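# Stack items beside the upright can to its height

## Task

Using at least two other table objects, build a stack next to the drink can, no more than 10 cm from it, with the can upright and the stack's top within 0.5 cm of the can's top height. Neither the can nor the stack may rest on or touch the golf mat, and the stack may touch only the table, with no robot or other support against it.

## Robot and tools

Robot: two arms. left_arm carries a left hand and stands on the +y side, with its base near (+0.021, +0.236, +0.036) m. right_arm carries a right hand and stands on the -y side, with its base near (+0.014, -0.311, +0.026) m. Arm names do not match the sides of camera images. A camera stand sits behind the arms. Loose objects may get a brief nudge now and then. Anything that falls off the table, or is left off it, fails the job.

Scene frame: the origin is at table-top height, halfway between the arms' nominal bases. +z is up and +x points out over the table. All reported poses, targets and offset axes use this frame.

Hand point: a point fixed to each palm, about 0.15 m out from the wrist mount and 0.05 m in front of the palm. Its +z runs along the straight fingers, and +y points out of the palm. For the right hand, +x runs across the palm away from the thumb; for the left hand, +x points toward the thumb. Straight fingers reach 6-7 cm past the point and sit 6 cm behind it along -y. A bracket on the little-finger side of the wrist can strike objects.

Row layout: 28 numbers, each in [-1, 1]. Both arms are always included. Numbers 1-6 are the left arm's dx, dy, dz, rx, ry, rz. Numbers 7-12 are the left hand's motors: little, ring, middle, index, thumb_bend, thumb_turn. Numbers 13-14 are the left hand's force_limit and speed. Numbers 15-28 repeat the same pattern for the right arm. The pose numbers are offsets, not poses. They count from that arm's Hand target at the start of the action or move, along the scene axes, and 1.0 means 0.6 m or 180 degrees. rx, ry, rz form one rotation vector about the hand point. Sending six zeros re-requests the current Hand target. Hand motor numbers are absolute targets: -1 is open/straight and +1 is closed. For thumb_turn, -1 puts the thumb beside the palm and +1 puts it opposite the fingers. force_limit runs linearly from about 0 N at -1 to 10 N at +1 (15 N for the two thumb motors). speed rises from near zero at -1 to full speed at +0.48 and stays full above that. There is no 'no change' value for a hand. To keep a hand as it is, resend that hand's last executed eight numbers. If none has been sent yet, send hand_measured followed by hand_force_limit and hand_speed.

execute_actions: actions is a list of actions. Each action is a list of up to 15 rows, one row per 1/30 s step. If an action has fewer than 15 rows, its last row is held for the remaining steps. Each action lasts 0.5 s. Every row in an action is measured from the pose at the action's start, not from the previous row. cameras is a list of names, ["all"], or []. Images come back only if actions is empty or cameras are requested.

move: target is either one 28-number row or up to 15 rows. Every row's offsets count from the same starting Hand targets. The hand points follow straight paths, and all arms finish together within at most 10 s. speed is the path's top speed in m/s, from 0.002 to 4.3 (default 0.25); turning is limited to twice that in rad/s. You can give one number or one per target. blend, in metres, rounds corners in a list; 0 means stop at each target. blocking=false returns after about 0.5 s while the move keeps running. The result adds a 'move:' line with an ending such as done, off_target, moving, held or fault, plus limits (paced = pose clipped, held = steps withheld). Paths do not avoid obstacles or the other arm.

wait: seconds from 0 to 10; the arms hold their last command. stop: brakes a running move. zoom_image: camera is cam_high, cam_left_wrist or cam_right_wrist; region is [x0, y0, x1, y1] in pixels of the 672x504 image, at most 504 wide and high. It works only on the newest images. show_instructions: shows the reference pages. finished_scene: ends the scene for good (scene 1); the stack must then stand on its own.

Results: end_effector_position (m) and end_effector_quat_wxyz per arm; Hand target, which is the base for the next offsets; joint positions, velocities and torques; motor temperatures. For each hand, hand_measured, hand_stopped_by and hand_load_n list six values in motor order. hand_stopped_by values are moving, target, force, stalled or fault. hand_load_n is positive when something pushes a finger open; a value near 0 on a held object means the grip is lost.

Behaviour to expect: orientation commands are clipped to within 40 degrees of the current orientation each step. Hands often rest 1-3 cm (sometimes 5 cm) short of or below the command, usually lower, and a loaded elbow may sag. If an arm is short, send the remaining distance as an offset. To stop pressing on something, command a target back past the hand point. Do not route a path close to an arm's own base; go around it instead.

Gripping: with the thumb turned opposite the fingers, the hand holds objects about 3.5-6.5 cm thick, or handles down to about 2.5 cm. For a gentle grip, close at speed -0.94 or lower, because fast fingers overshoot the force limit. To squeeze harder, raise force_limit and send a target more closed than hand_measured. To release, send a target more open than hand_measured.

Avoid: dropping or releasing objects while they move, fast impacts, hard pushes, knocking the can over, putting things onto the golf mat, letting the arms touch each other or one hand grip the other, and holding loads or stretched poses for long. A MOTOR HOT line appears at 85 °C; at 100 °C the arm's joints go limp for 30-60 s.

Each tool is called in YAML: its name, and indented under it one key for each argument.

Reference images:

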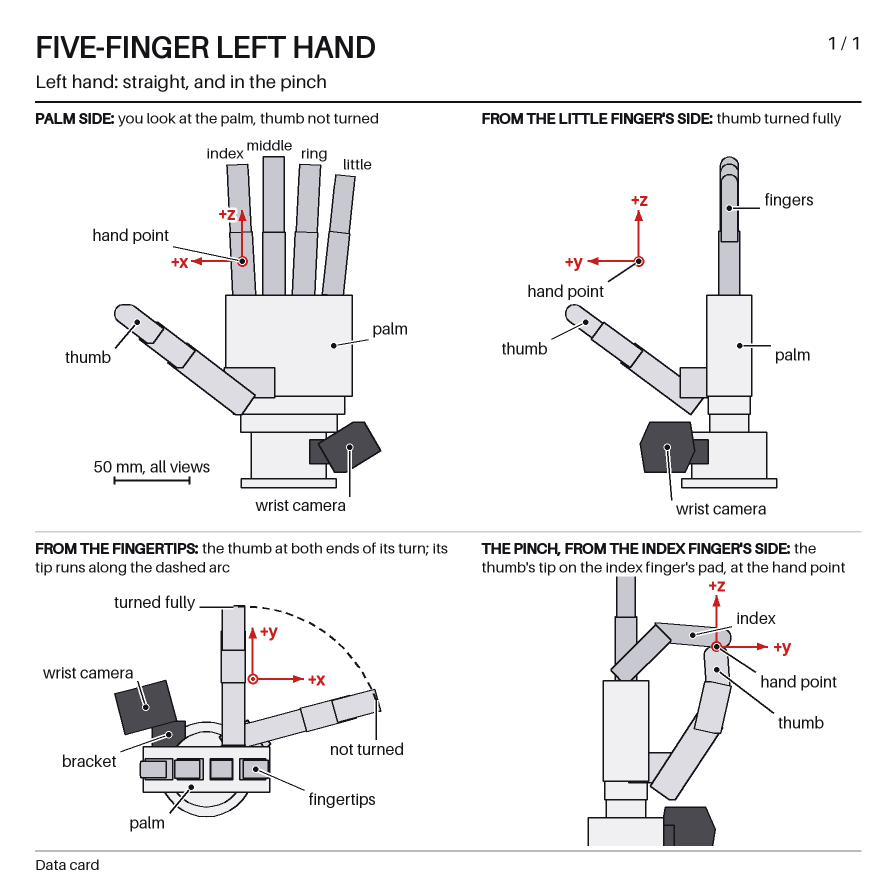

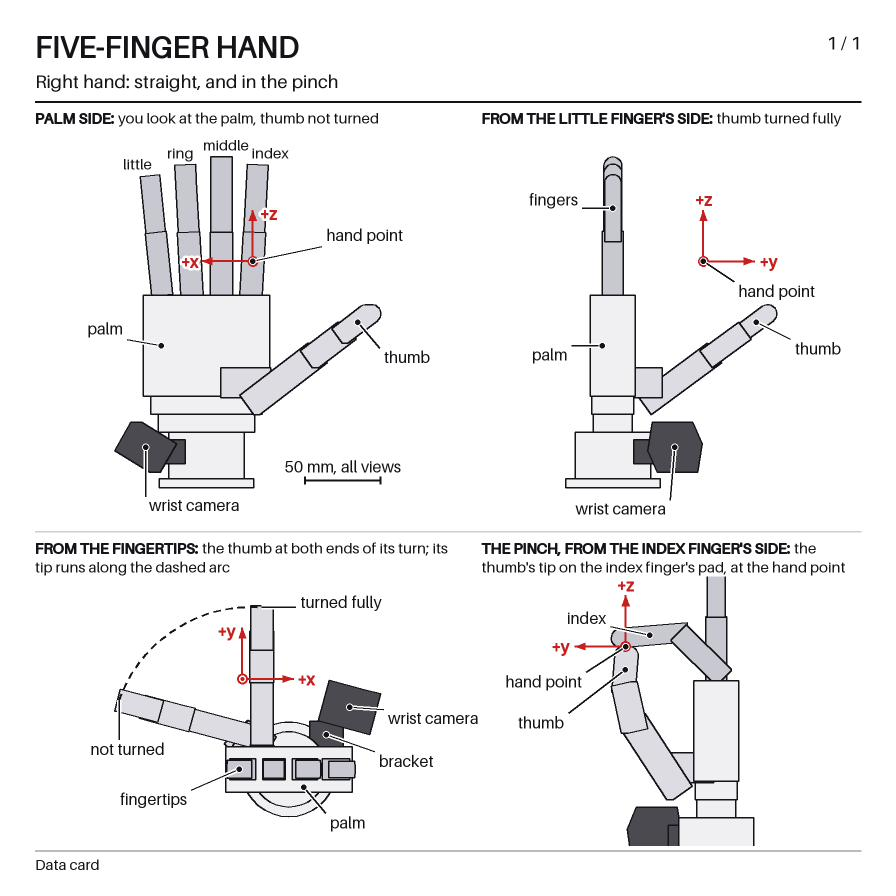

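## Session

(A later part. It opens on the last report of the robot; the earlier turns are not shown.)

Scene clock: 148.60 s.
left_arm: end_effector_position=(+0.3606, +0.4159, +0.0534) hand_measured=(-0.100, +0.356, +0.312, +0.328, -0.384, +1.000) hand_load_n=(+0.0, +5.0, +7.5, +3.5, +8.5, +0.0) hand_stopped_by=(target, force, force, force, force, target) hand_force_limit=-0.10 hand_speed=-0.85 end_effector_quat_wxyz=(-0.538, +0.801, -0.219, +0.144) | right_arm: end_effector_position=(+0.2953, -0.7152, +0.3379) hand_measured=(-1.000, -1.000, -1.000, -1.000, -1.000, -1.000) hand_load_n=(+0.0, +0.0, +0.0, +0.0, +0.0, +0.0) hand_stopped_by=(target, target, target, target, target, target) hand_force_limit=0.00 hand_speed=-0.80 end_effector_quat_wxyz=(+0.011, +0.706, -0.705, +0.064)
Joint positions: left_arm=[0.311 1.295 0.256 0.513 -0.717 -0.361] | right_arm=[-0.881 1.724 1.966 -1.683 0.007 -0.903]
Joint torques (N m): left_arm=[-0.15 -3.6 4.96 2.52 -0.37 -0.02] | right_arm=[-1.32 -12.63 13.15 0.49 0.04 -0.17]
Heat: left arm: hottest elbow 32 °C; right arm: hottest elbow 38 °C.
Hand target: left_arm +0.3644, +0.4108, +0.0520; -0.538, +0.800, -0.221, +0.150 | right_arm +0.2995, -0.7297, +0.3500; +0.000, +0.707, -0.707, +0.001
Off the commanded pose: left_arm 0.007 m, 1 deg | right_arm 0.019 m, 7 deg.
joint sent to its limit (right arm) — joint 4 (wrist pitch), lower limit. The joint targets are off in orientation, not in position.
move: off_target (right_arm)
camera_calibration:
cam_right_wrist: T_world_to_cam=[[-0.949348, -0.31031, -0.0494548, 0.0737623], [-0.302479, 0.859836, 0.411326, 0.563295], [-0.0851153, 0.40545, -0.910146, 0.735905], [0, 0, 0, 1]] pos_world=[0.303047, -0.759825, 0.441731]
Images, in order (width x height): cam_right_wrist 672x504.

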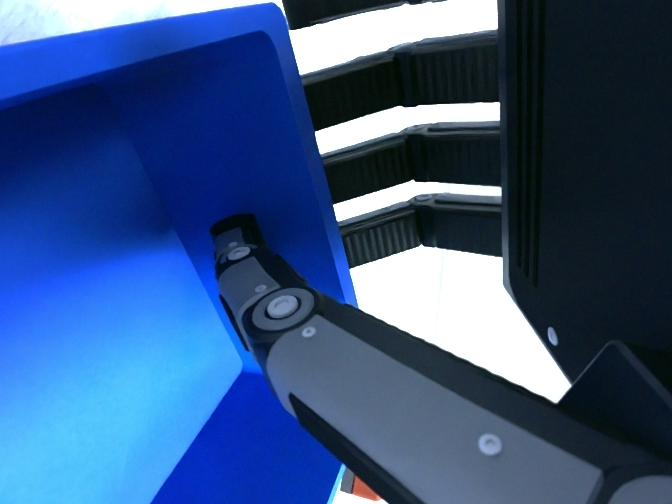

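move:
  target: [0,0,0.17,0,0,0,-0.1,0.4,0.4,0.4,0.3,1,-0.1,-0.85, 0,0,0,0,0,0,-1,-1,-1,-1,-1,-1,0,-0.8]
  speed: 0.12
  cameras: ["cam_high","cam_right_wrist"]

Scene clock: 150.67 s.
left_arm: end_effector_position=(+0.3420, +0.4111, +0.1230) hand_measured=(-0.100, +0.356, +0.314, +0.330, -0.384, +1.000) hand_load_n=(+0.0, +0.0, +4.5, +0.0, +11.0, +1.5) hand_stopped_by=(target, force, force, force, force, target) hand_force_limit=-0.10 hand_speed=-0.85 end_effector_quat_wxyz=(-0.526, +0.809, -0.232, +0.123) | right_arm: end_effector_position=(+0.2953, -0.7152, +0.3379) hand_measured=(-1.000, -1.000, -1.000, -1.000, -1.000, -1.000) hand_load_n=(+0.0, +0.0, +0.0, +0.0, +0.0, +0.0) hand_stopped_by=(target, target, target, target, target, target) hand_force_limit=0.00 hand_speed=-0.80 end_effector_quat_wxyz=(+0.011, +0.706, -0.705, +0.064)
Joint positions: left_arm=[0.311 0.927 0.347 -0.004 -0.717 -0.361] | right_arm=[-0.881 1.724 1.966 -1.683 0.007 -0.903]
Joint torques (N m): left_arm=[-0.15 -3.66 11.71 1.63 -0.38 -0.01] | right_arm=[-1.26 -12.63 13.16 0.47 0.04 -0.17]
Heat: left arm: hottest elbow 32 °C; right arm: hottest elbow 39 °C.
Hand target: left_arm +0.3644, +0.4109, +0.1541; -0.538, +0.799, -0.221, +0.150 | right_arm +0.2995, -0.7297, +0.3500; +0.000, +0.707, -0.707, +0.001
Off the commanded pose: left_arm 0.038 m, 4 deg | right_arm 0.019 m, 7 deg.
joint sent to its limit (right arm) — joint 4 (wrist pitch), lower limit. The joint targets are off in orientation, not in position.
move: off_target (left_arm, right_arm)
camera_calibration:
cam_right_wrist: T_world_to_cam=[[-0.949348, -0.31031, -0.0494548, 0.0737623], [-0.302479, 0.859836, 0.411326, 0.563295], [-0.0851153, 0.40545, -0.910146, 0.735905], [0, 0, 0, 1]] pos_world=[0.303047, -0.759825, 0.441731]
Images, in order (width x height): cam_high 672x504, cam_right_wrist 672x504.

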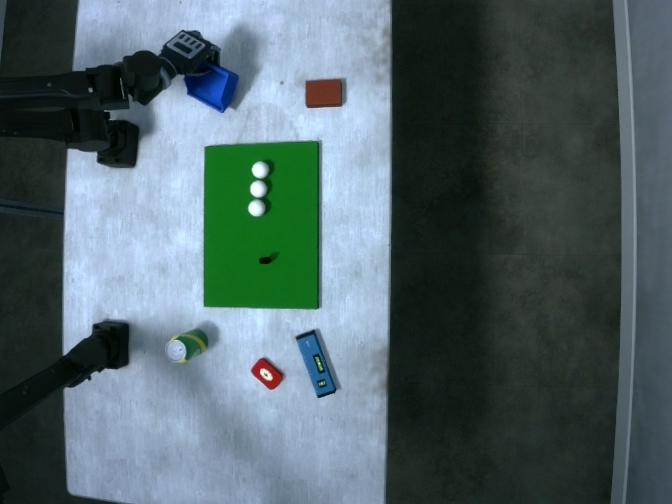

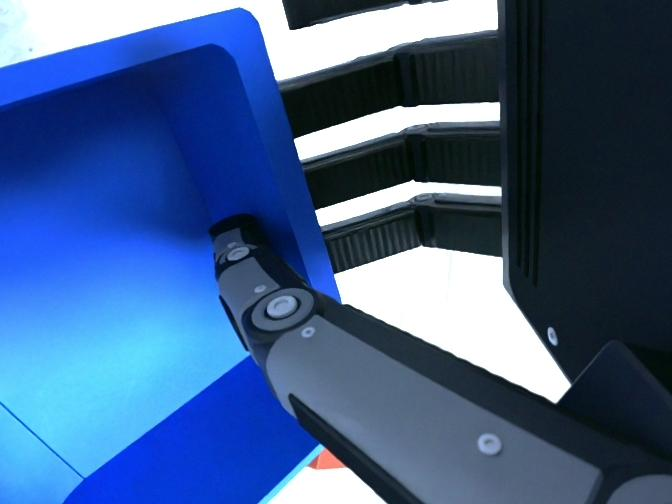

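move:
  target: [0,0,0.0,0,0,0,-0.1,0.5,0.5,0.5,0.3,1,0.0,-0.9, 0,0,0,0,0,0,-1,-1,-1,-1,-1,-1,0,-0.8]
  speed: 0.12
  cameras: ["cam_high","cam_right_wrist"]

Scene clock: 151.87 s.
left_arm: end_effector_position=(+0.3419, +0.4111, +0.1230) hand_measured=(-0.100, +0.494, +0.320, +0.466, -0.386, +1.000) hand_load_n=(+0.0, +5.5, +3.5, +6.5, +23.5, +2.5) hand_stopped_by=(target, force, force, force, force, target) hand_force_limit=0.00 hand_speed=-0.90 end_effector_quat_wxyz=(-0.526, +0.809, -0.232, +0.123) | right_arm: end_effector_position=(+0.2953, -0.7152, +0.3379) hand_measured=(-1.000, -1.000, -1.000, -1.000, -1.000, -1.000) hand_load_n=(+0.0, +0.0, +0.0, +0.0, +0.0, +0.0) hand_stopped_by=(target, target, target, target, target, target) hand_force_limit=0.00 hand_speed=-0.80 end_effector_quat_wxyz=(+0.011, +0.706, -0.705, +0.064)
Joint positions: left_arm=[0.311 0.927 0.347 -0.005 -0.717 -0.361] | right_arm=[-0.881 1.724 1.966 -1.683 0.007 -0.903]
Joint torques (N m): left_arm=[-0.15 -3.72 11.73 1.61 -0.38 -0.01] | right_arm=[-1.32 -12.57 13.14 0.5 0.04 -0.17]
Heat: left arm: hottest elbow 32 °C; right arm: hottest elbow 39 °C.
Hand target: left_arm +0.3644, +0.4109, +0.1540; -0.538, +0.800, -0.221, +0.150 | right_arm +0.2995, -0.7297, +0.3500; +0.000, +0.707, -0.707, +0.001
Off the commanded pose: left_arm 0.038 m, 4 deg | right_arm 0.019 m, 7 deg.
joint sent to its limit (right arm) — joint 4 (wrist pitch), lower limit. The joint targets are off in orientation, not in position.
move: off_target (left_arm, right_arm)
camera_calibration:
cam_right_wrist: T_world_to_cam=[[-0.949348, -0.31031, -0.0494548, 0.0737623], [-0.302479, 0.859836, 0.411326, 0.563295], [-0.0851153, 0.40545, -0.910146, 0.735905], [0, 0, 0, 1]] pos_world=[0.303047, -0.759825, 0.441731]
Images, in order (width x height): cam_high 672x504, cam_right_wrist 672x504.

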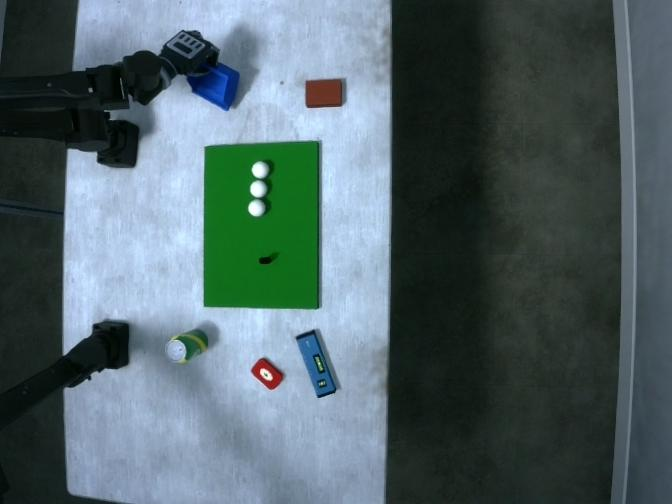

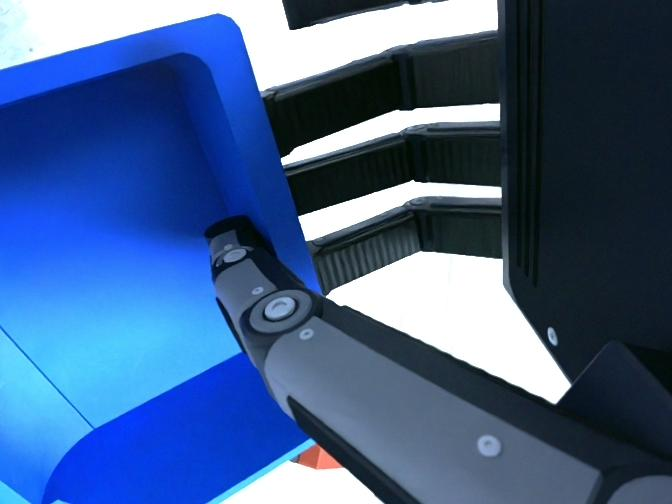

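move:
  target:
    - [0,-0.05,0.2,0,0,0,-0.1,0.5,0.5,0.5,0.3,1,0.0,-0.9, 0,0,0,0,0,0,-1,-1,-1,-1,-1,-1,0,-0.8]
    - [0.093,-0.65,0.227,0,0,-0.33,-0.1,0.5,0.5,0.5,0.3,1,0.0,-0.9, 0,0,0,0,0,0,-1,-1,-1,-1,-1,-1,0,-0.8]
  speed: 0.25
  blend: [0.05,0]
  cameras: ["cam_high","cam_right_wrist"]

Scene clock: 159.33 s.
left_arm: end_effector_position=(+0.4047, +0.0385, +0.2547) hand_measured=(-0.100, +0.494, +0.320, +0.466, -0.386, +1.000) hand_load_n=(+0.0, +6.0, +3.5, +6.5, +23.5, +2.5) hand_stopped_by=(target, force, force, force, force, target) hand_force_limit=0.00 hand_speed=-0.90 end_effector_quat_wxyz=(-0.389, +0.595, -0.601, +0.365) | right_arm: end_effector_position=(+0.2953, -0.7152, +0.3379) hand_measured=(-1.000, -1.000, -1.000, -1.000, -1.000, -1.000) hand_load_n=(+0.0, +0.0, +0.0, +0.0, +0.0, +0.0) hand_stopped_by=(target, target, target, target, target, target) hand_force_limit=0.00 hand_speed=-0.80 end_effector_quat_wxyz=(+0.011, +0.706, -0.705, +0.064)
Joint positions: left_arm=[-0.577 0.942 0.728 -0.328 -0.587 -0.285] | right_arm=[-0.881 1.724 1.966 -1.683 0.007 -0.903]
Joint torques (N m): left_arm=[0.32 -3.55 13.65 2.8 -0.1 0.12] | right_arm=[-1.32 -12.57 13.15 0.46 0.04 -0.17]
Heat: left arm: hottest elbow 32 °C; right arm: hottest elbow 40 °C.
Hand target: left_arm +0.4201, +0.0208, +0.2902; -0.393, +0.585, -0.588, +0.397 | right_arm +0.2995, -0.7297, +0.3500; +0.000, +0.707, -0.707, +0.001
Off the commanded pose: left_arm 0.043 m, 4 deg | right_arm 0.019 m, 7 deg.
joint sent to its limit (right arm) — joint 4 (wrist pitch), lower limit. The joint targets are off in orientation, not in position.
move: off_target (left_arm, right_arm)
camera_calibration:
cam_right_wrist: T_world_to_cam=[[-0.949348, -0.31031, -0.0494548, 0.0737623], [-0.302479, 0.859836, 0.411326, 0.563295], [-0.0851153, 0.40545, -0.910146, 0.735905], [0, 0, 0, 1]] pos_world=[0.303047, -0.759825, 0.441731]
Images, in order (width x height): cam_high 672x504, cam_right_wrist 672x504.

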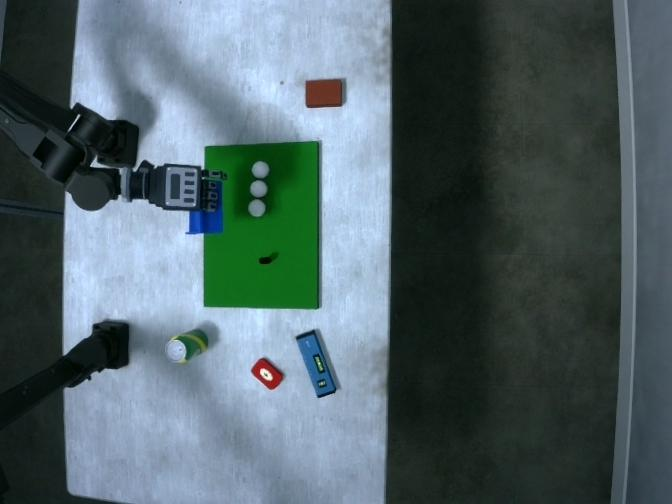

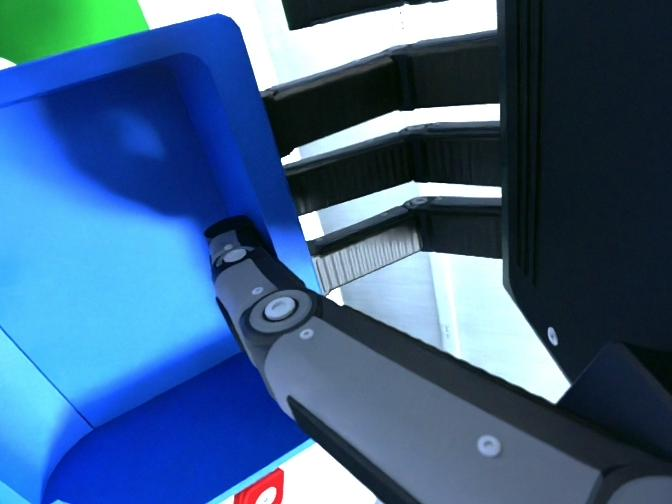

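move:
  target:
    - [0,-0.45,0.05,0.03,0.05,-0.16,-0.1,0.5,0.5,0.5,0.3,1,0.0,-0.9, 0,0,0,0,0,0,-1,-1,-1,-1,-1,-1,0,-0.8]
    - [0,-0.86,0.0,0.0813,0.1408,-0.3262,-0.1,0.5,0.5,0.5,0.3,1,0.0,-0.9, 0,0,0,0,0,0,-1,-1,-1,-1,-1,-1,0,-0.8]
  speed: 0.25
  blend: [0.05,0]
  cameras: ["all"]

Scene clock: 164.23 s.
left_arm: end_effector_position=(+0.4256, -0.4859, +0.2737) hand_measured=(-0.100, +0.494, +0.320, +0.466, -0.386, +1.000) hand_load_n=(+0.0, +5.5, +3.5, +7.0, +23.5, +2.5) hand_stopped_by=(target, force, force, force, force, target) hand_force_limit=0.00 hand_speed=-0.90 end_effector_quat_wxyz=(+0.086, -0.254, +0.906, -0.328) | right_arm: end_effector_position=(+0.2953, -0.7152, +0.3379) hand_measured=(-1.000, -1.000, -1.000, -1.000, -1.000, -1.000) hand_load_n=(+0.0, +0.0, +0.0, +0.0, +0.0, +0.0) hand_stopped_by=(target, target, target, target, target, target) hand_force_limit=0.00 hand_speed=-0.80 end_effector_quat_wxyz=(+0.011, +0.706, -0.705, +0.064)
Joint positions: left_arm=[-0.961 2.441 2.871 -1.31 0.013 0] | right_arm=[-0.881 1.724 1.966 -1.683 0.007 -0.903]
Joint torques (N m): left_arm=[0.38 -25.11 12.77 1.35 0.21 0.11] | right_arm=[-1.32 -12.57 13.15 0.47 0.04 -0.18]
Heat: left arm: hottest elbow 33 °C; right arm: hottest elbow 40 °C.
Hand target: left_arm +0.4202, -0.4952, +0.2905; +0.085, -0.242, +0.908, -0.331 | right_arm +0.2995, -0.7297, +0.3500; +0.000, +0.707, -0.707, +0.001
Off the commanded pose: left_arm 0.020 m, 1 deg | right_arm 0.019 m, 7 deg.
elbow stopped short (left arm): the move would have taken joint 3 (elbow) straighter than the controller allows.
joint sent to its limit (right arm) — joint 4 (wrist pitch), lower limit. The joint targets are off in orientation, not in position.
move: off_target (left_arm, right_arm)
camera_calibration:
cam_left_wrist: T_world_to_cam=[[0.189888, -0.740901, 0.644211, -0.621033], [-0.967336, -0.0289486, 0.251839, 0.330378], [-0.167939, -0.67099, -0.722198, 0.0627971], [0, 0, 0, 1]] pos_world=[0.44806, -0.408424, 0.362226]
cam_right_wrist: T_world_to_cam=[[-0.949348, -0.31031, -0.0494548, 0.0737623], [-0.302479, 0.859836, 0.411326, 0.563295], [-0.0851153, 0.40545, -0.910146, 0.735905], [0, 0, 0, 1]] pos_world=[0.303047, -0.759825, 0.441731]

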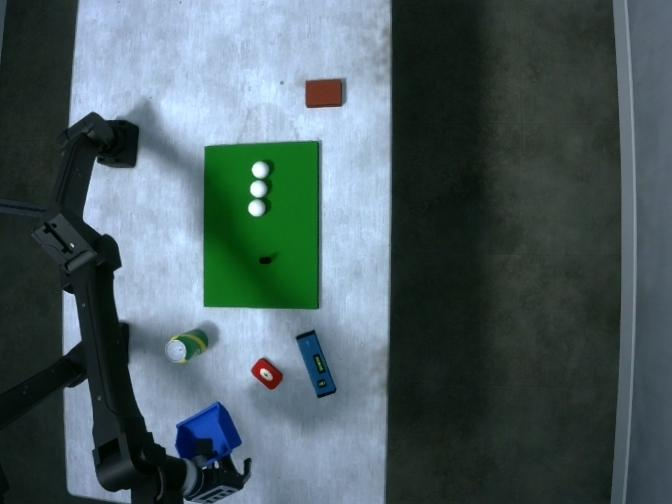

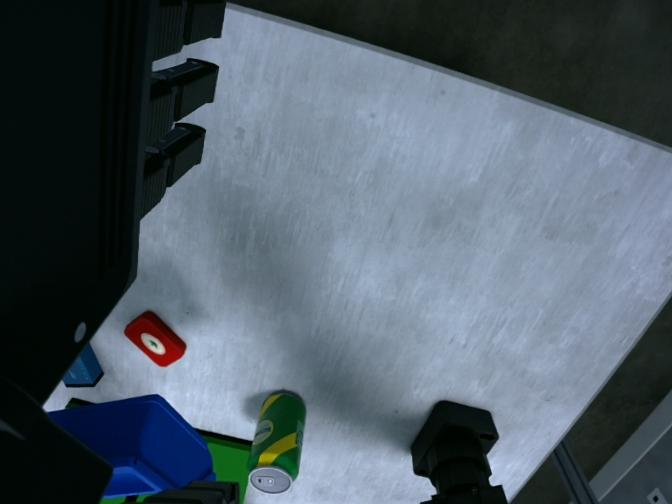

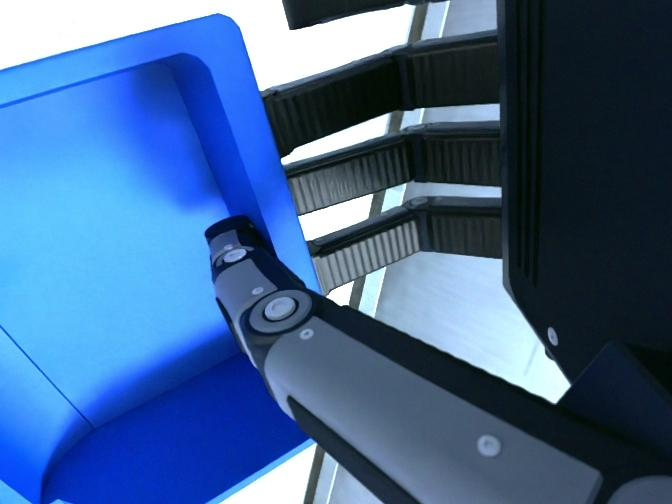

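move:
  target:
    - [-0.033,0.05,-0.25,0,0,0,-0.1,0.5,0.5,0.5,0.3,1,0.0,-0.9, 0,0,0,0,0,0,-1,-1,-1,-1,-1,-1,0,-0.8]
  speed: 0.2
  cameras: ["all"]

Scene clock: 166.43 s.
left_arm: end_effector_position=(+0.4058, -0.4533, +0.1079) hand_measured=(-0.100, +0.494, +0.320, +0.466, -0.386, +1.000) hand_load_n=(+0.0, +6.0, +3.5, +6.5, +23.5, +2.5) hand_stopped_by=(target, force, force, force, force, target) hand_force_limit=0.00 hand_speed=-0.90 end_effector_quat_wxyz=(+0.080, -0.253, +0.915, -0.303) | right_arm: end_effector_position=(+0.2953, -0.7152, +0.3379) hand_measured=(-1.000, -1.000, -1.000, -1.000, -1.000, -1.000) hand_load_n=(+0.0, +0.0, +0.0, -0.5, +0.0, +0.0) hand_stopped_by=(target, target, target, target, target, target) hand_force_limit=0.00 hand_speed=-0.80 end_effector_quat_wxyz=(+0.011, +0.706, -0.705, +0.064)
Joint positions: left_arm=[-0.961 2.21 2.023 -0.746 0.015 0.008] | right_arm=[-0.881 1.724 1.966 -1.683 0.007 -0.903]
Joint torques (N m): left_arm=[0.15 -27.75 8.75 2.26 0.14 0.06] | right_arm=[-1.26 -12.63 13.14 0.46 0.04 -0.17]
Heat: left arm: hottest elbow 33 °C; right arm: hottest elbow 40 °C.
Hand target: left_arm +0.4004, -0.4651, +0.1404; +0.085, -0.242, +0.908, -0.331 | right_arm +0.2995, -0.7297, +0.3500; +0.000, +0.707, -0.707, +0.001
Off the commanded pose: left_arm 0.035 m, 4 deg | right_arm 0.019 m, 7 deg.
joint sent to its limit (right arm) — joint 4 (wrist pitch), lower limit. The joint targets are off in orientation, not in position.
move: off_target (left_arm, right_arm)
camera_calibration:
cam_left_wrist: T_world_to_cam=[[0.199622, -0.772212, 0.603191, -0.500064], [-0.961053, -0.0342266, 0.274236, 0.346497], [-0.191123, -0.634442, -0.748969, -0.00946957], [0, 0, 0, 1]] pos_world=[0.431016, -0.380304, 0.19952]
cam_right_wrist: T_world_to_cam=[[-0.949348, -0.31031, -0.0494548, 0.0737623], [-0.302479, 0.859836, 0.411326, 0.563295], [-0.0851153, 0.40545, -0.910146, 0.735905], [0, 0, 0, 1]] pos_world=[0.303047, -0.759825, 0.441731]

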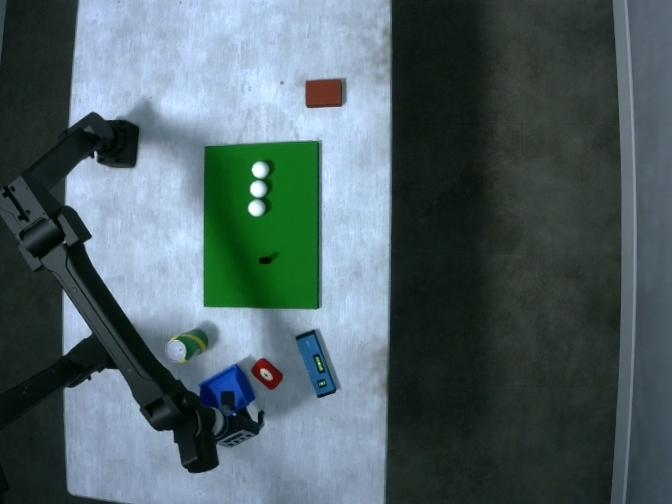

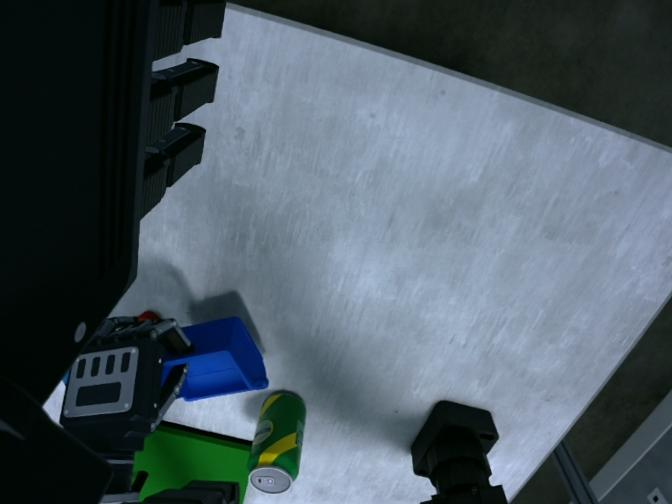

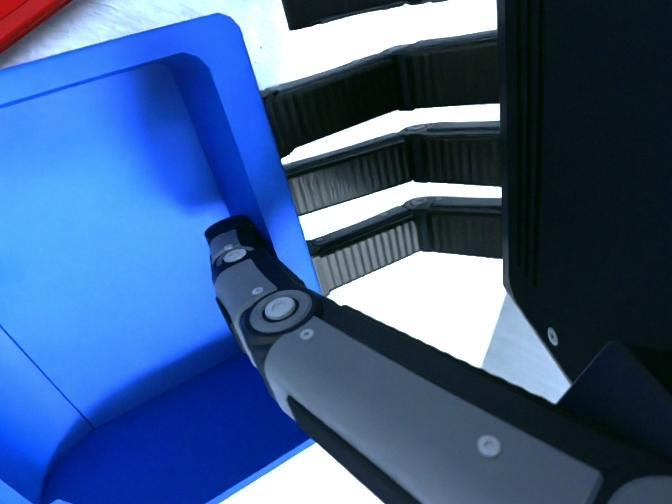

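zoom_image:
  camera: "cam_left_wrist"
  region: [60, 290, 320, 500]

zoom_image:
  camera: "cam_high"
  region: [160, 320, 350, 460]

Scaled by 1.938.

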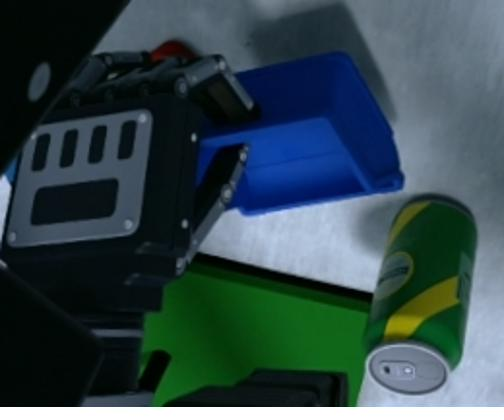

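Scaled by 2.653.

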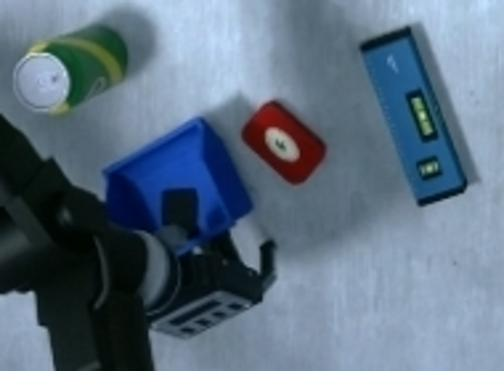

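move:
  target:
    - [-0.045,-0.05,-0.033,0.0385,0.0222,0,-0.1,0.5,0.5,0.5,0.3,1,0.0,-0.9, 0,0,0,0,0,0,-1,-1,-1,-1,-1,-1,0,-0.8]
  speed: 0.12
  cameras: ["cam_high","cam_left_wrist"]

zoom_image:
  camera: "cam_left_wrist"
  region: [60, 290, 320, 500]

zoom_image:
  camera: "cam_high"
  region: [160, 320, 350, 460]

Scene clock: 171.13 s.
left_arm: end_effector_position=(+0.3714, -0.4794, +0.1025) hand_measured=(-0.100, +0.494, +0.320, +0.466, -0.386, +1.000) hand_load_n=(+0.0, +6.0, +3.5, +7.0, +23.5, +2.5) hand_stopped_by=(target, force, force, force, force, target) hand_force_limit=0.00 hand_speed=-0.90 end_effector_quat_wxyz=(+0.065, -0.247, +0.934, -0.249) | right_arm: end_effector_position=(+0.2953, -0.7152, +0.3379) hand_measured=(-1.000, -1.000, -1.000, -1.000, -1.000, -1.000) hand_load_n=(+0.0, +0.0, +0.0, +0.0, +0.0, +0.0) hand_stopped_by=(target, target, target, target, target, target) hand_force_limit=0.00 hand_speed=-0.80 end_effector_quat_wxyz=(+0.011, +0.706, -0.705, +0.064)
Joint positions: left_arm=[-1.019 2.336 2.264 -0.979 -0.01 -0.02] | right_arm=[-0.881 1.724 1.966 -1.683 0.007 -0.903]
Joint torques (N m): left_arm=[0.73 -24.64 13.11 1.01 -0.06 -0.07] | right_arm=[-1.26 -12.63 13.14 0.46 0.04 -0.17]
Heat: left arm: hottest elbow 33 °C; right arm: hottest elbow 41 °C.
Hand target: left_arm +0.3733, -0.4952, +0.1206; +0.068, -0.248, +0.929, -0.267 | right_arm +0.2995, -0.7297, +0.3500; +0.000, +0.707, -0.707, +0.001
Off the commanded pose: left_arm 0.024 m, 2 deg | right_arm 0.019 m, 7 deg.
joint sent to its limit (right arm) — joint 4 (wrist pitch), lower limit. The joint targets are off in orientation, not in position.
move: off_target (left_arm, right_arm)
camera_calibration:
cam_left_wrist: T_world_to_cam=[[0.212901, -0.834982, 0.507423, -0.53533], [-0.945615, -0.0453624, 0.322109, 0.298116], [-0.245937, -0.548404, -0.79923, 0.0300194], [0, 0, 0, 1]] pos_world=[0.403258, -0.417005, 0.199606]
Images, in order (width x height): cam_high 672x504, cam_left_wrist 672x504.

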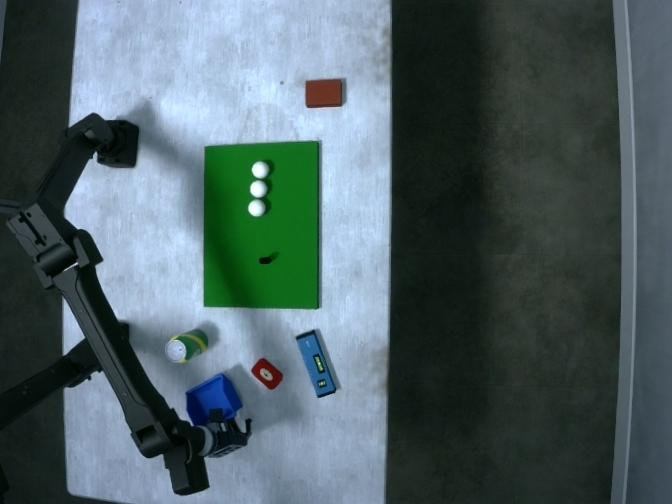

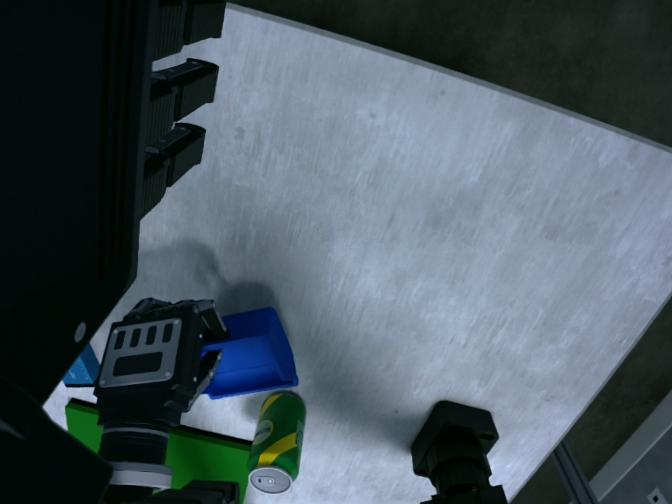

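Scaled by 1.938.

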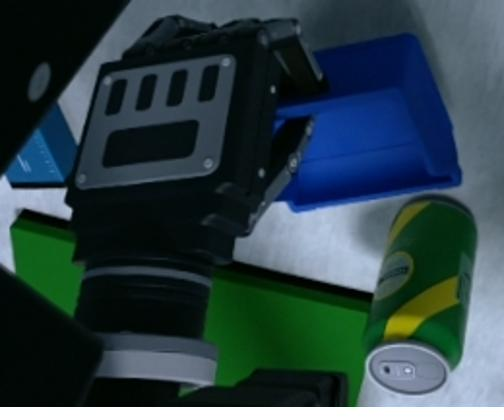

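Scaled by 2.653.

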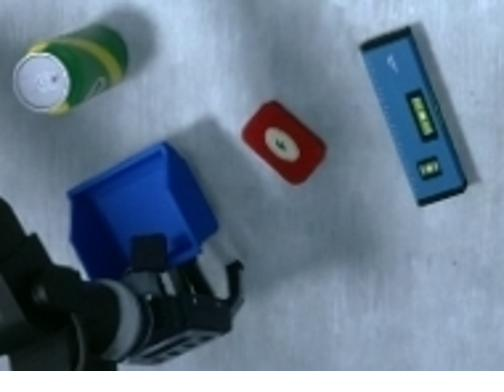

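move:
  target:
    - [0,0,-0.1,0,0,0,-0.1,0.5,0.5,0.5,0.3,1,0.0,-0.9, 0,0,0,0,0,0,-1,-1,-1,-1,-1,-1,0,-0.8]
  speed: 0.1
  cameras: ["cam_high","cam_left_wrist","cam_right_wrist"]

zoom_image:
  camera: "cam_left_wrist"
  region: [60, 290, 320, 500]

Scene clock: 173.30 s.
left_arm: end_effector_position=(+0.3750, -0.4863, +0.0592) hand_measured=(-0.100, +0.494, +0.320, +0.466, -0.386, +1.000) hand_load_n=(+0.0, +6.5, +3.0, +6.5, +23.5, +2.0) hand_stopped_by=(target, force, force, force, force, target) hand_force_limit=0.00 hand_speed=-0.90 end_effector_quat_wxyz=(+0.067, -0.247, +0.932, -0.257) | right_arm: end_effector_position=(+0.2953, -0.7152, +0.3379) hand_measured=(-1.000, -1.000, -1.000, -1.000, -1.000, -1.000) hand_load_n=(+0.0, +0.0, +0.0, +0.0, +0.0, +0.0) hand_stopped_by=(target, target, target, target, target, target) hand_force_limit=0.00 hand_speed=-0.80 end_effector_quat_wxyz=(+0.011, +0.706, -0.705, +0.064)
Joint positions: left_arm=[-1.019 2.369 2.206 -0.871 -0.01 -0.021] | right_arm=[-0.881 1.724 1.966 -1.683 0.007 -0.903]
Joint torques (N m): left_arm=[0.73 -25.47 9.21 2.02 -0.07 -0.06] | right_arm=[-1.32 -12.63 13.15 0.49 0.04 -0.17]
Heat: left arm: hottest elbow 33 °C; right arm: hottest elbow 41 °C.
Hand target: left_arm +0.3733, -0.4952, +0.0607; +0.068, -0.248, +0.929, -0.267 | right_arm +0.2995, -0.7297, +0.3500; +0.000, +0.707, -0.707, +0.001
Off the commanded pose: left_arm 0.009 m, 1 deg | right_arm 0.019 m, 7 deg.
joint sent to its limit (right arm) — joint 4 (wrist pitch), lower limit. The joint targets are off in orientation, not in position.
move: off_target (right_arm)
camera_calibration:
cam_left_wrist: T_world_to_cam=[[0.209678, -0.826723, 0.522076, -0.515552], [-0.948076, -0.0413128, 0.315349, 0.318448], [-0.239138, -0.56109, -0.792459, -0.0166019], [0, 0, 0, 1]] pos_world=[0.406043, -0.422378, 0.155579]
cam_right_wrist: T_world_to_cam=[[-0.949348, -0.31031, -0.0494548, 0.0737623], [-0.302479, 0.859836, 0.411326, 0.563295], [-0.0851153, 0.40545, -0.910146, 0.735905], [0, 0, 0, 1]] pos_world=[0.303047, -0.759825, 0.441731]

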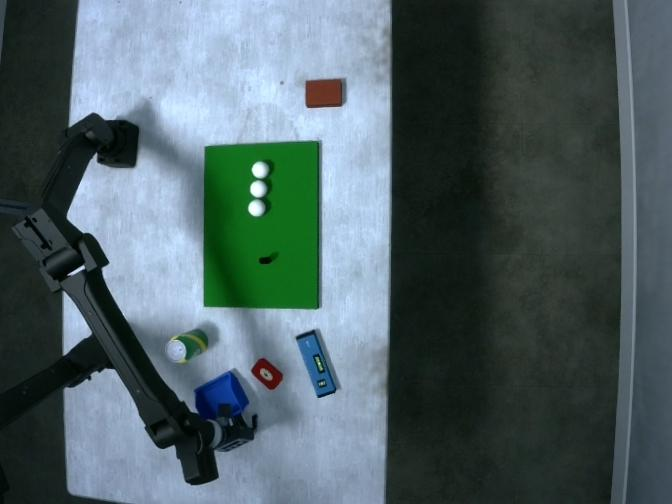

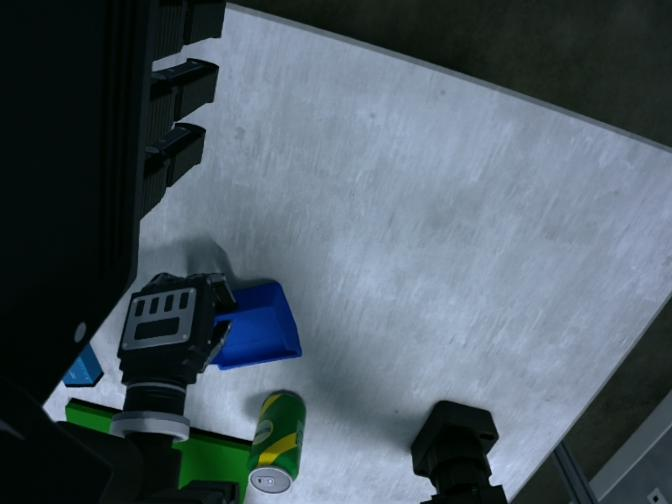

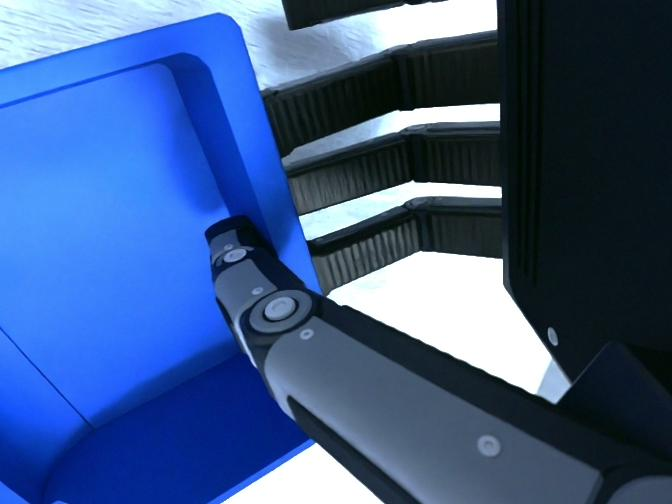

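Scaled by 1.938.

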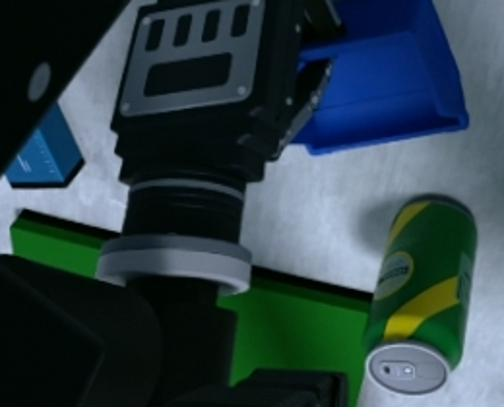

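zoom_image:
  camera: "cam_left_wrist"
  region: [180, 240, 320, 390]

zoom_image:
  camera: "cam_high"
  region: [170, 350, 290, 450]

Scaled by 3.360.

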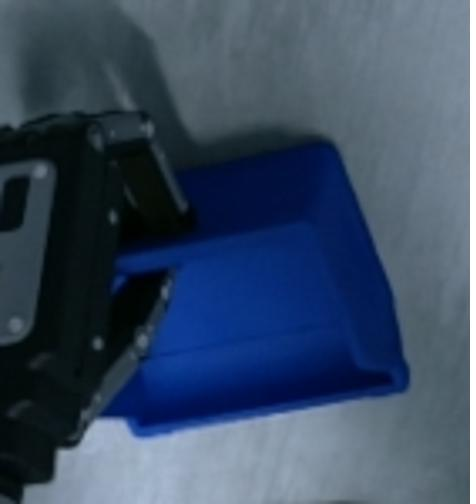

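Scaled by 4.200.

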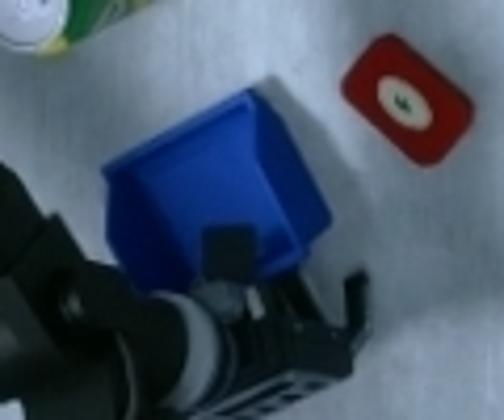

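move:
  target:
    - [0,0,-0.035,0,0,0,-0.1,0.5,0.5,0.5,0.3,1,0.0,-0.9, 0,0,0,0,0,0,-1,-1,-1,-1,-1,-1,0,-0.8]
  speed: 0.05
  cameras: ["cam_left_wrist","cam_right_wrist"]

zoom_image:
  camera: "cam_left_wrist"
  region: [180, 240, 320, 390]

Scene clock: 175.27 s.
left_arm: end_effector_position=(+0.3771, -0.4906, +0.0550) hand_measured=(-0.100, +0.494, +0.320, +0.466, -0.386, +1.000) hand_load_n=(+0.0, +10.5, +0.0, +5.5, +25.0, +2.5) hand_stopped_by=(target, force, force, force, force, target) hand_force_limit=0.00 hand_speed=-0.90 end_effector_quat_wxyz=(+0.069, -0.247, +0.929, -0.267) | right_arm: end_effector_position=(+0.2953, -0.7152, +0.3379) hand_measured=(-1.000, -1.000, -1.000, -1.000, -1.000, -1.000) hand_load_n=(+0.0, +0.0, +0.0, +0.0, +0.0, +0.0) hand_stopped_by=(target, target, target, target, target, target) hand_force_limit=0.00 hand_speed=-0.80 end_effector_quat_wxyz=(+0.011, +0.706, -0.705, +0.064)
Joint positions: left_arm=[-1.019 2.369 2.19 -0.832 -0.01 -0.024] | right_arm=[-0.881 1.724 1.966 -1.683 0.007 -0.903]
Joint torques (N m): left_arm=[0.73 -24.29 8.12 2.33 -0.07 -0.03] | right_arm=[-1.32 -12.69 13.14 0.47 0.04 -0.17]
Heat: left arm: hottest elbow 33 °C; right arm: hottest elbow 41 °C.
Hand target: left_arm +0.3733, -0.4952, +0.0397; +0.068, -0.248, +0.929, -0.267 | right_arm +0.2995, -0.7297, +0.3500; +0.000, +0.707, -0.707, +0.001
Off the commanded pose: left_arm 0.016 m, 0 deg | right_arm 0.019 m, 7 deg.
joint sent to its limit (right arm) — joint 4 (wrist pitch), lower limit. The joint targets are off in orientation, not in position.
move: off_target (left_arm, right_arm)
camera_calibration:
cam_left_wrist: T_world_to_cam=[[0.206935, -0.815395, 0.540656, -0.511782], [-0.950802, -0.0373858, 0.307534, 0.324981], [-0.230549, -0.577697, -0.783016, -0.0337328], [0, 0, 0, 1]] pos_world=[0.407121, -0.424642, 0.150342]
cam_right_wrist: T_world_to_cam=[[-0.949348, -0.31031, -0.0494548, 0.0737623], [-0.302479, 0.859836, 0.411326, 0.563295], [-0.0851153, 0.40545, -0.910146, 0.735905], [0, 0, 0, 1]] pos_world=[0.303047, -0.759825, 0.441731]
Images, in order (width x height): cam_left_wrist 672x504, cam_right_wrist 672x504.

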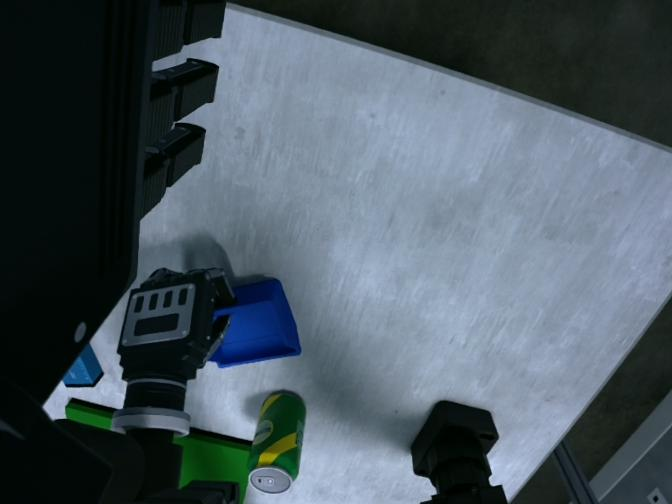

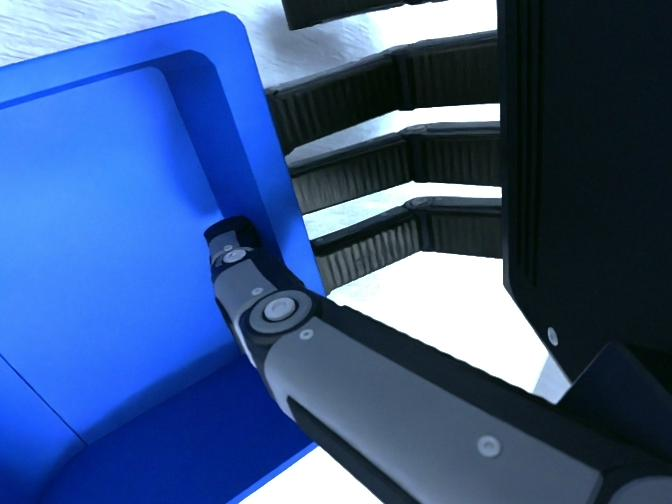

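Scaled by 3.360.

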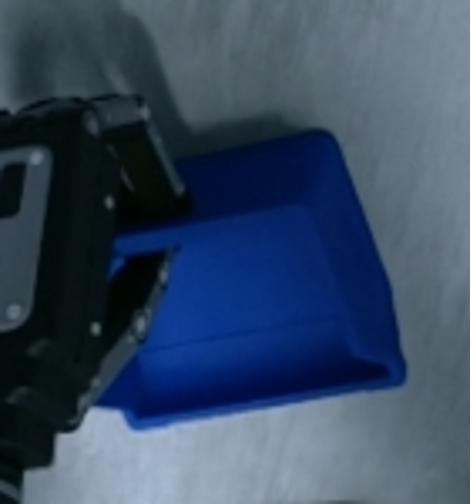

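move:
  target:
    - [0,0,0.012,0,0,0,-0.2,0.3,0.2,0.3,-0.45,1,0.0,-0.9, 0,0,0,0,0,0,-1,-1,-1,-1,-1,-1,0,-0.8]
    - [0,0,0.012,0,0,0,-0.2,-0.1,-0.1,-0.1,-0.7,1,0.0,-0.7, 0,0,0,0,0,0,-1,-1,-1,-1,-1,-1,0,-0.8]
  speed: 0.05
  cameras: ["cam_left_wrist","cam_right_wrist"]

zoom_image:
  camera: "cam_left_wrist"
  region: [180, 240, 320, 390]

Scene clock: 178.53 s.
left_arm: end_effector_position=(+0.3774, -0.4910, +0.0552) hand_measured=(-0.200, -0.100, -0.100, -0.100, -0.700, +1.000) hand_load_n=(+0.0, +0.5, +0.0, +0.0, +0.0, +0.0) hand_stopped_by=(target, target, target, target, target, target) hand_force_limit=0.00 hand_speed=-0.70 end_effector_quat_wxyz=(+0.069, -0.247, +0.929, -0.268) | right_arm: end_effector_position=(+0.2953, -0.7152, +0.3379) hand_measured=(-1.000, -1.000, -1.000, -1.000, -1.000, -1.000) hand_load_n=(+0.0, +0.0, +0.0, +0.0, +0.5, +0.0) hand_stopped_by=(target, target, target, target, target, target) hand_force_limit=0.00 hand_speed=-0.80 end_effector_quat_wxyz=(+0.011, +0.706, -0.705, +0.064)
Joint positions: left_arm=[-1.019 2.369 2.19 -0.83 -0.01 -0.024] | right_arm=[-0.881 1.724 1.966 -1.683 0.007 -0.903]
Joint torques (N m): left_arm=[0.67 -24.7 8.92 1.62 -0.07 -0.03] | right_arm=[-1.2 -12.57 13.15 0.47 0.04 -0.17]
Heat: left arm: hottest elbow 33 °C; right arm: hottest elbow 41 °C.
Hand target: left_arm +0.3733, -0.4952, +0.0469; +0.068, -0.248, +0.929, -0.267 | right_arm +0.2995, -0.7297, +0.3500; +0.000, +0.707, -0.707, +0.001
Off the commanded pose: left_arm 0.010 m, 0 deg | right_arm 0.019 m, 7 deg.
joint sent to its limit (right arm) — joint 4 (wrist pitch), lower limit. The joint targets are off in orientation, not in position.
move: off_target (right_arm)
camera_calibration:
cam_left_wrist: T_world_to_cam=[[0.206486, -0.814463, 0.542231, -0.511673], [-0.951075, -0.0369012, 0.306749, 0.325472], [-0.229827, -0.579041, -0.782234, -0.0347306], [0, 0, 0, 1]] pos_world=[0.40722, -0.424839, 0.150439]
cam_right_wrist: T_world_to_cam=[[-0.949348, -0.31031, -0.0494548, 0.0737623], [-0.302479, 0.859836, 0.411326, 0.563295], [-0.0851153, 0.40545, -0.910146, 0.735905], [0, 0, 0, 1]] pos_world=[0.303047, -0.759825, 0.441731]
Images, in order (width x height): cam_left_wrist 672x504, cam_right_wrist 672x504.

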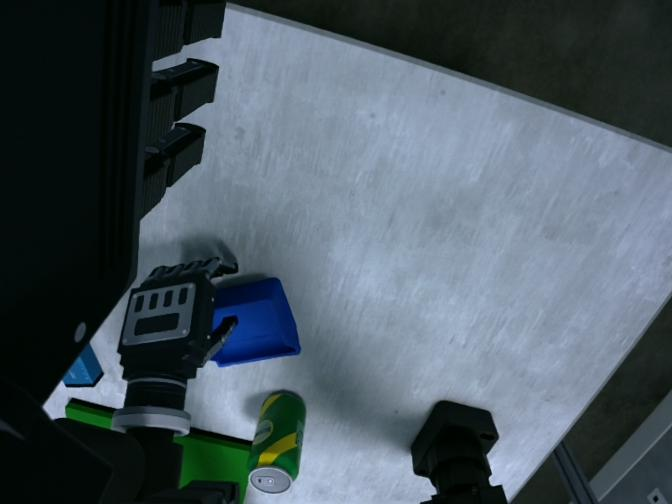

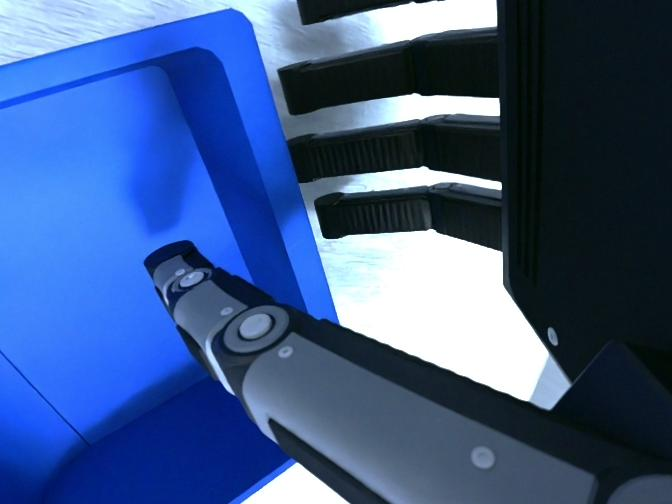

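Scaled by 3.360.

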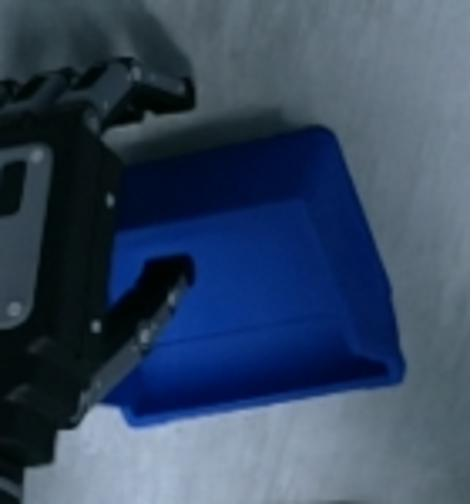

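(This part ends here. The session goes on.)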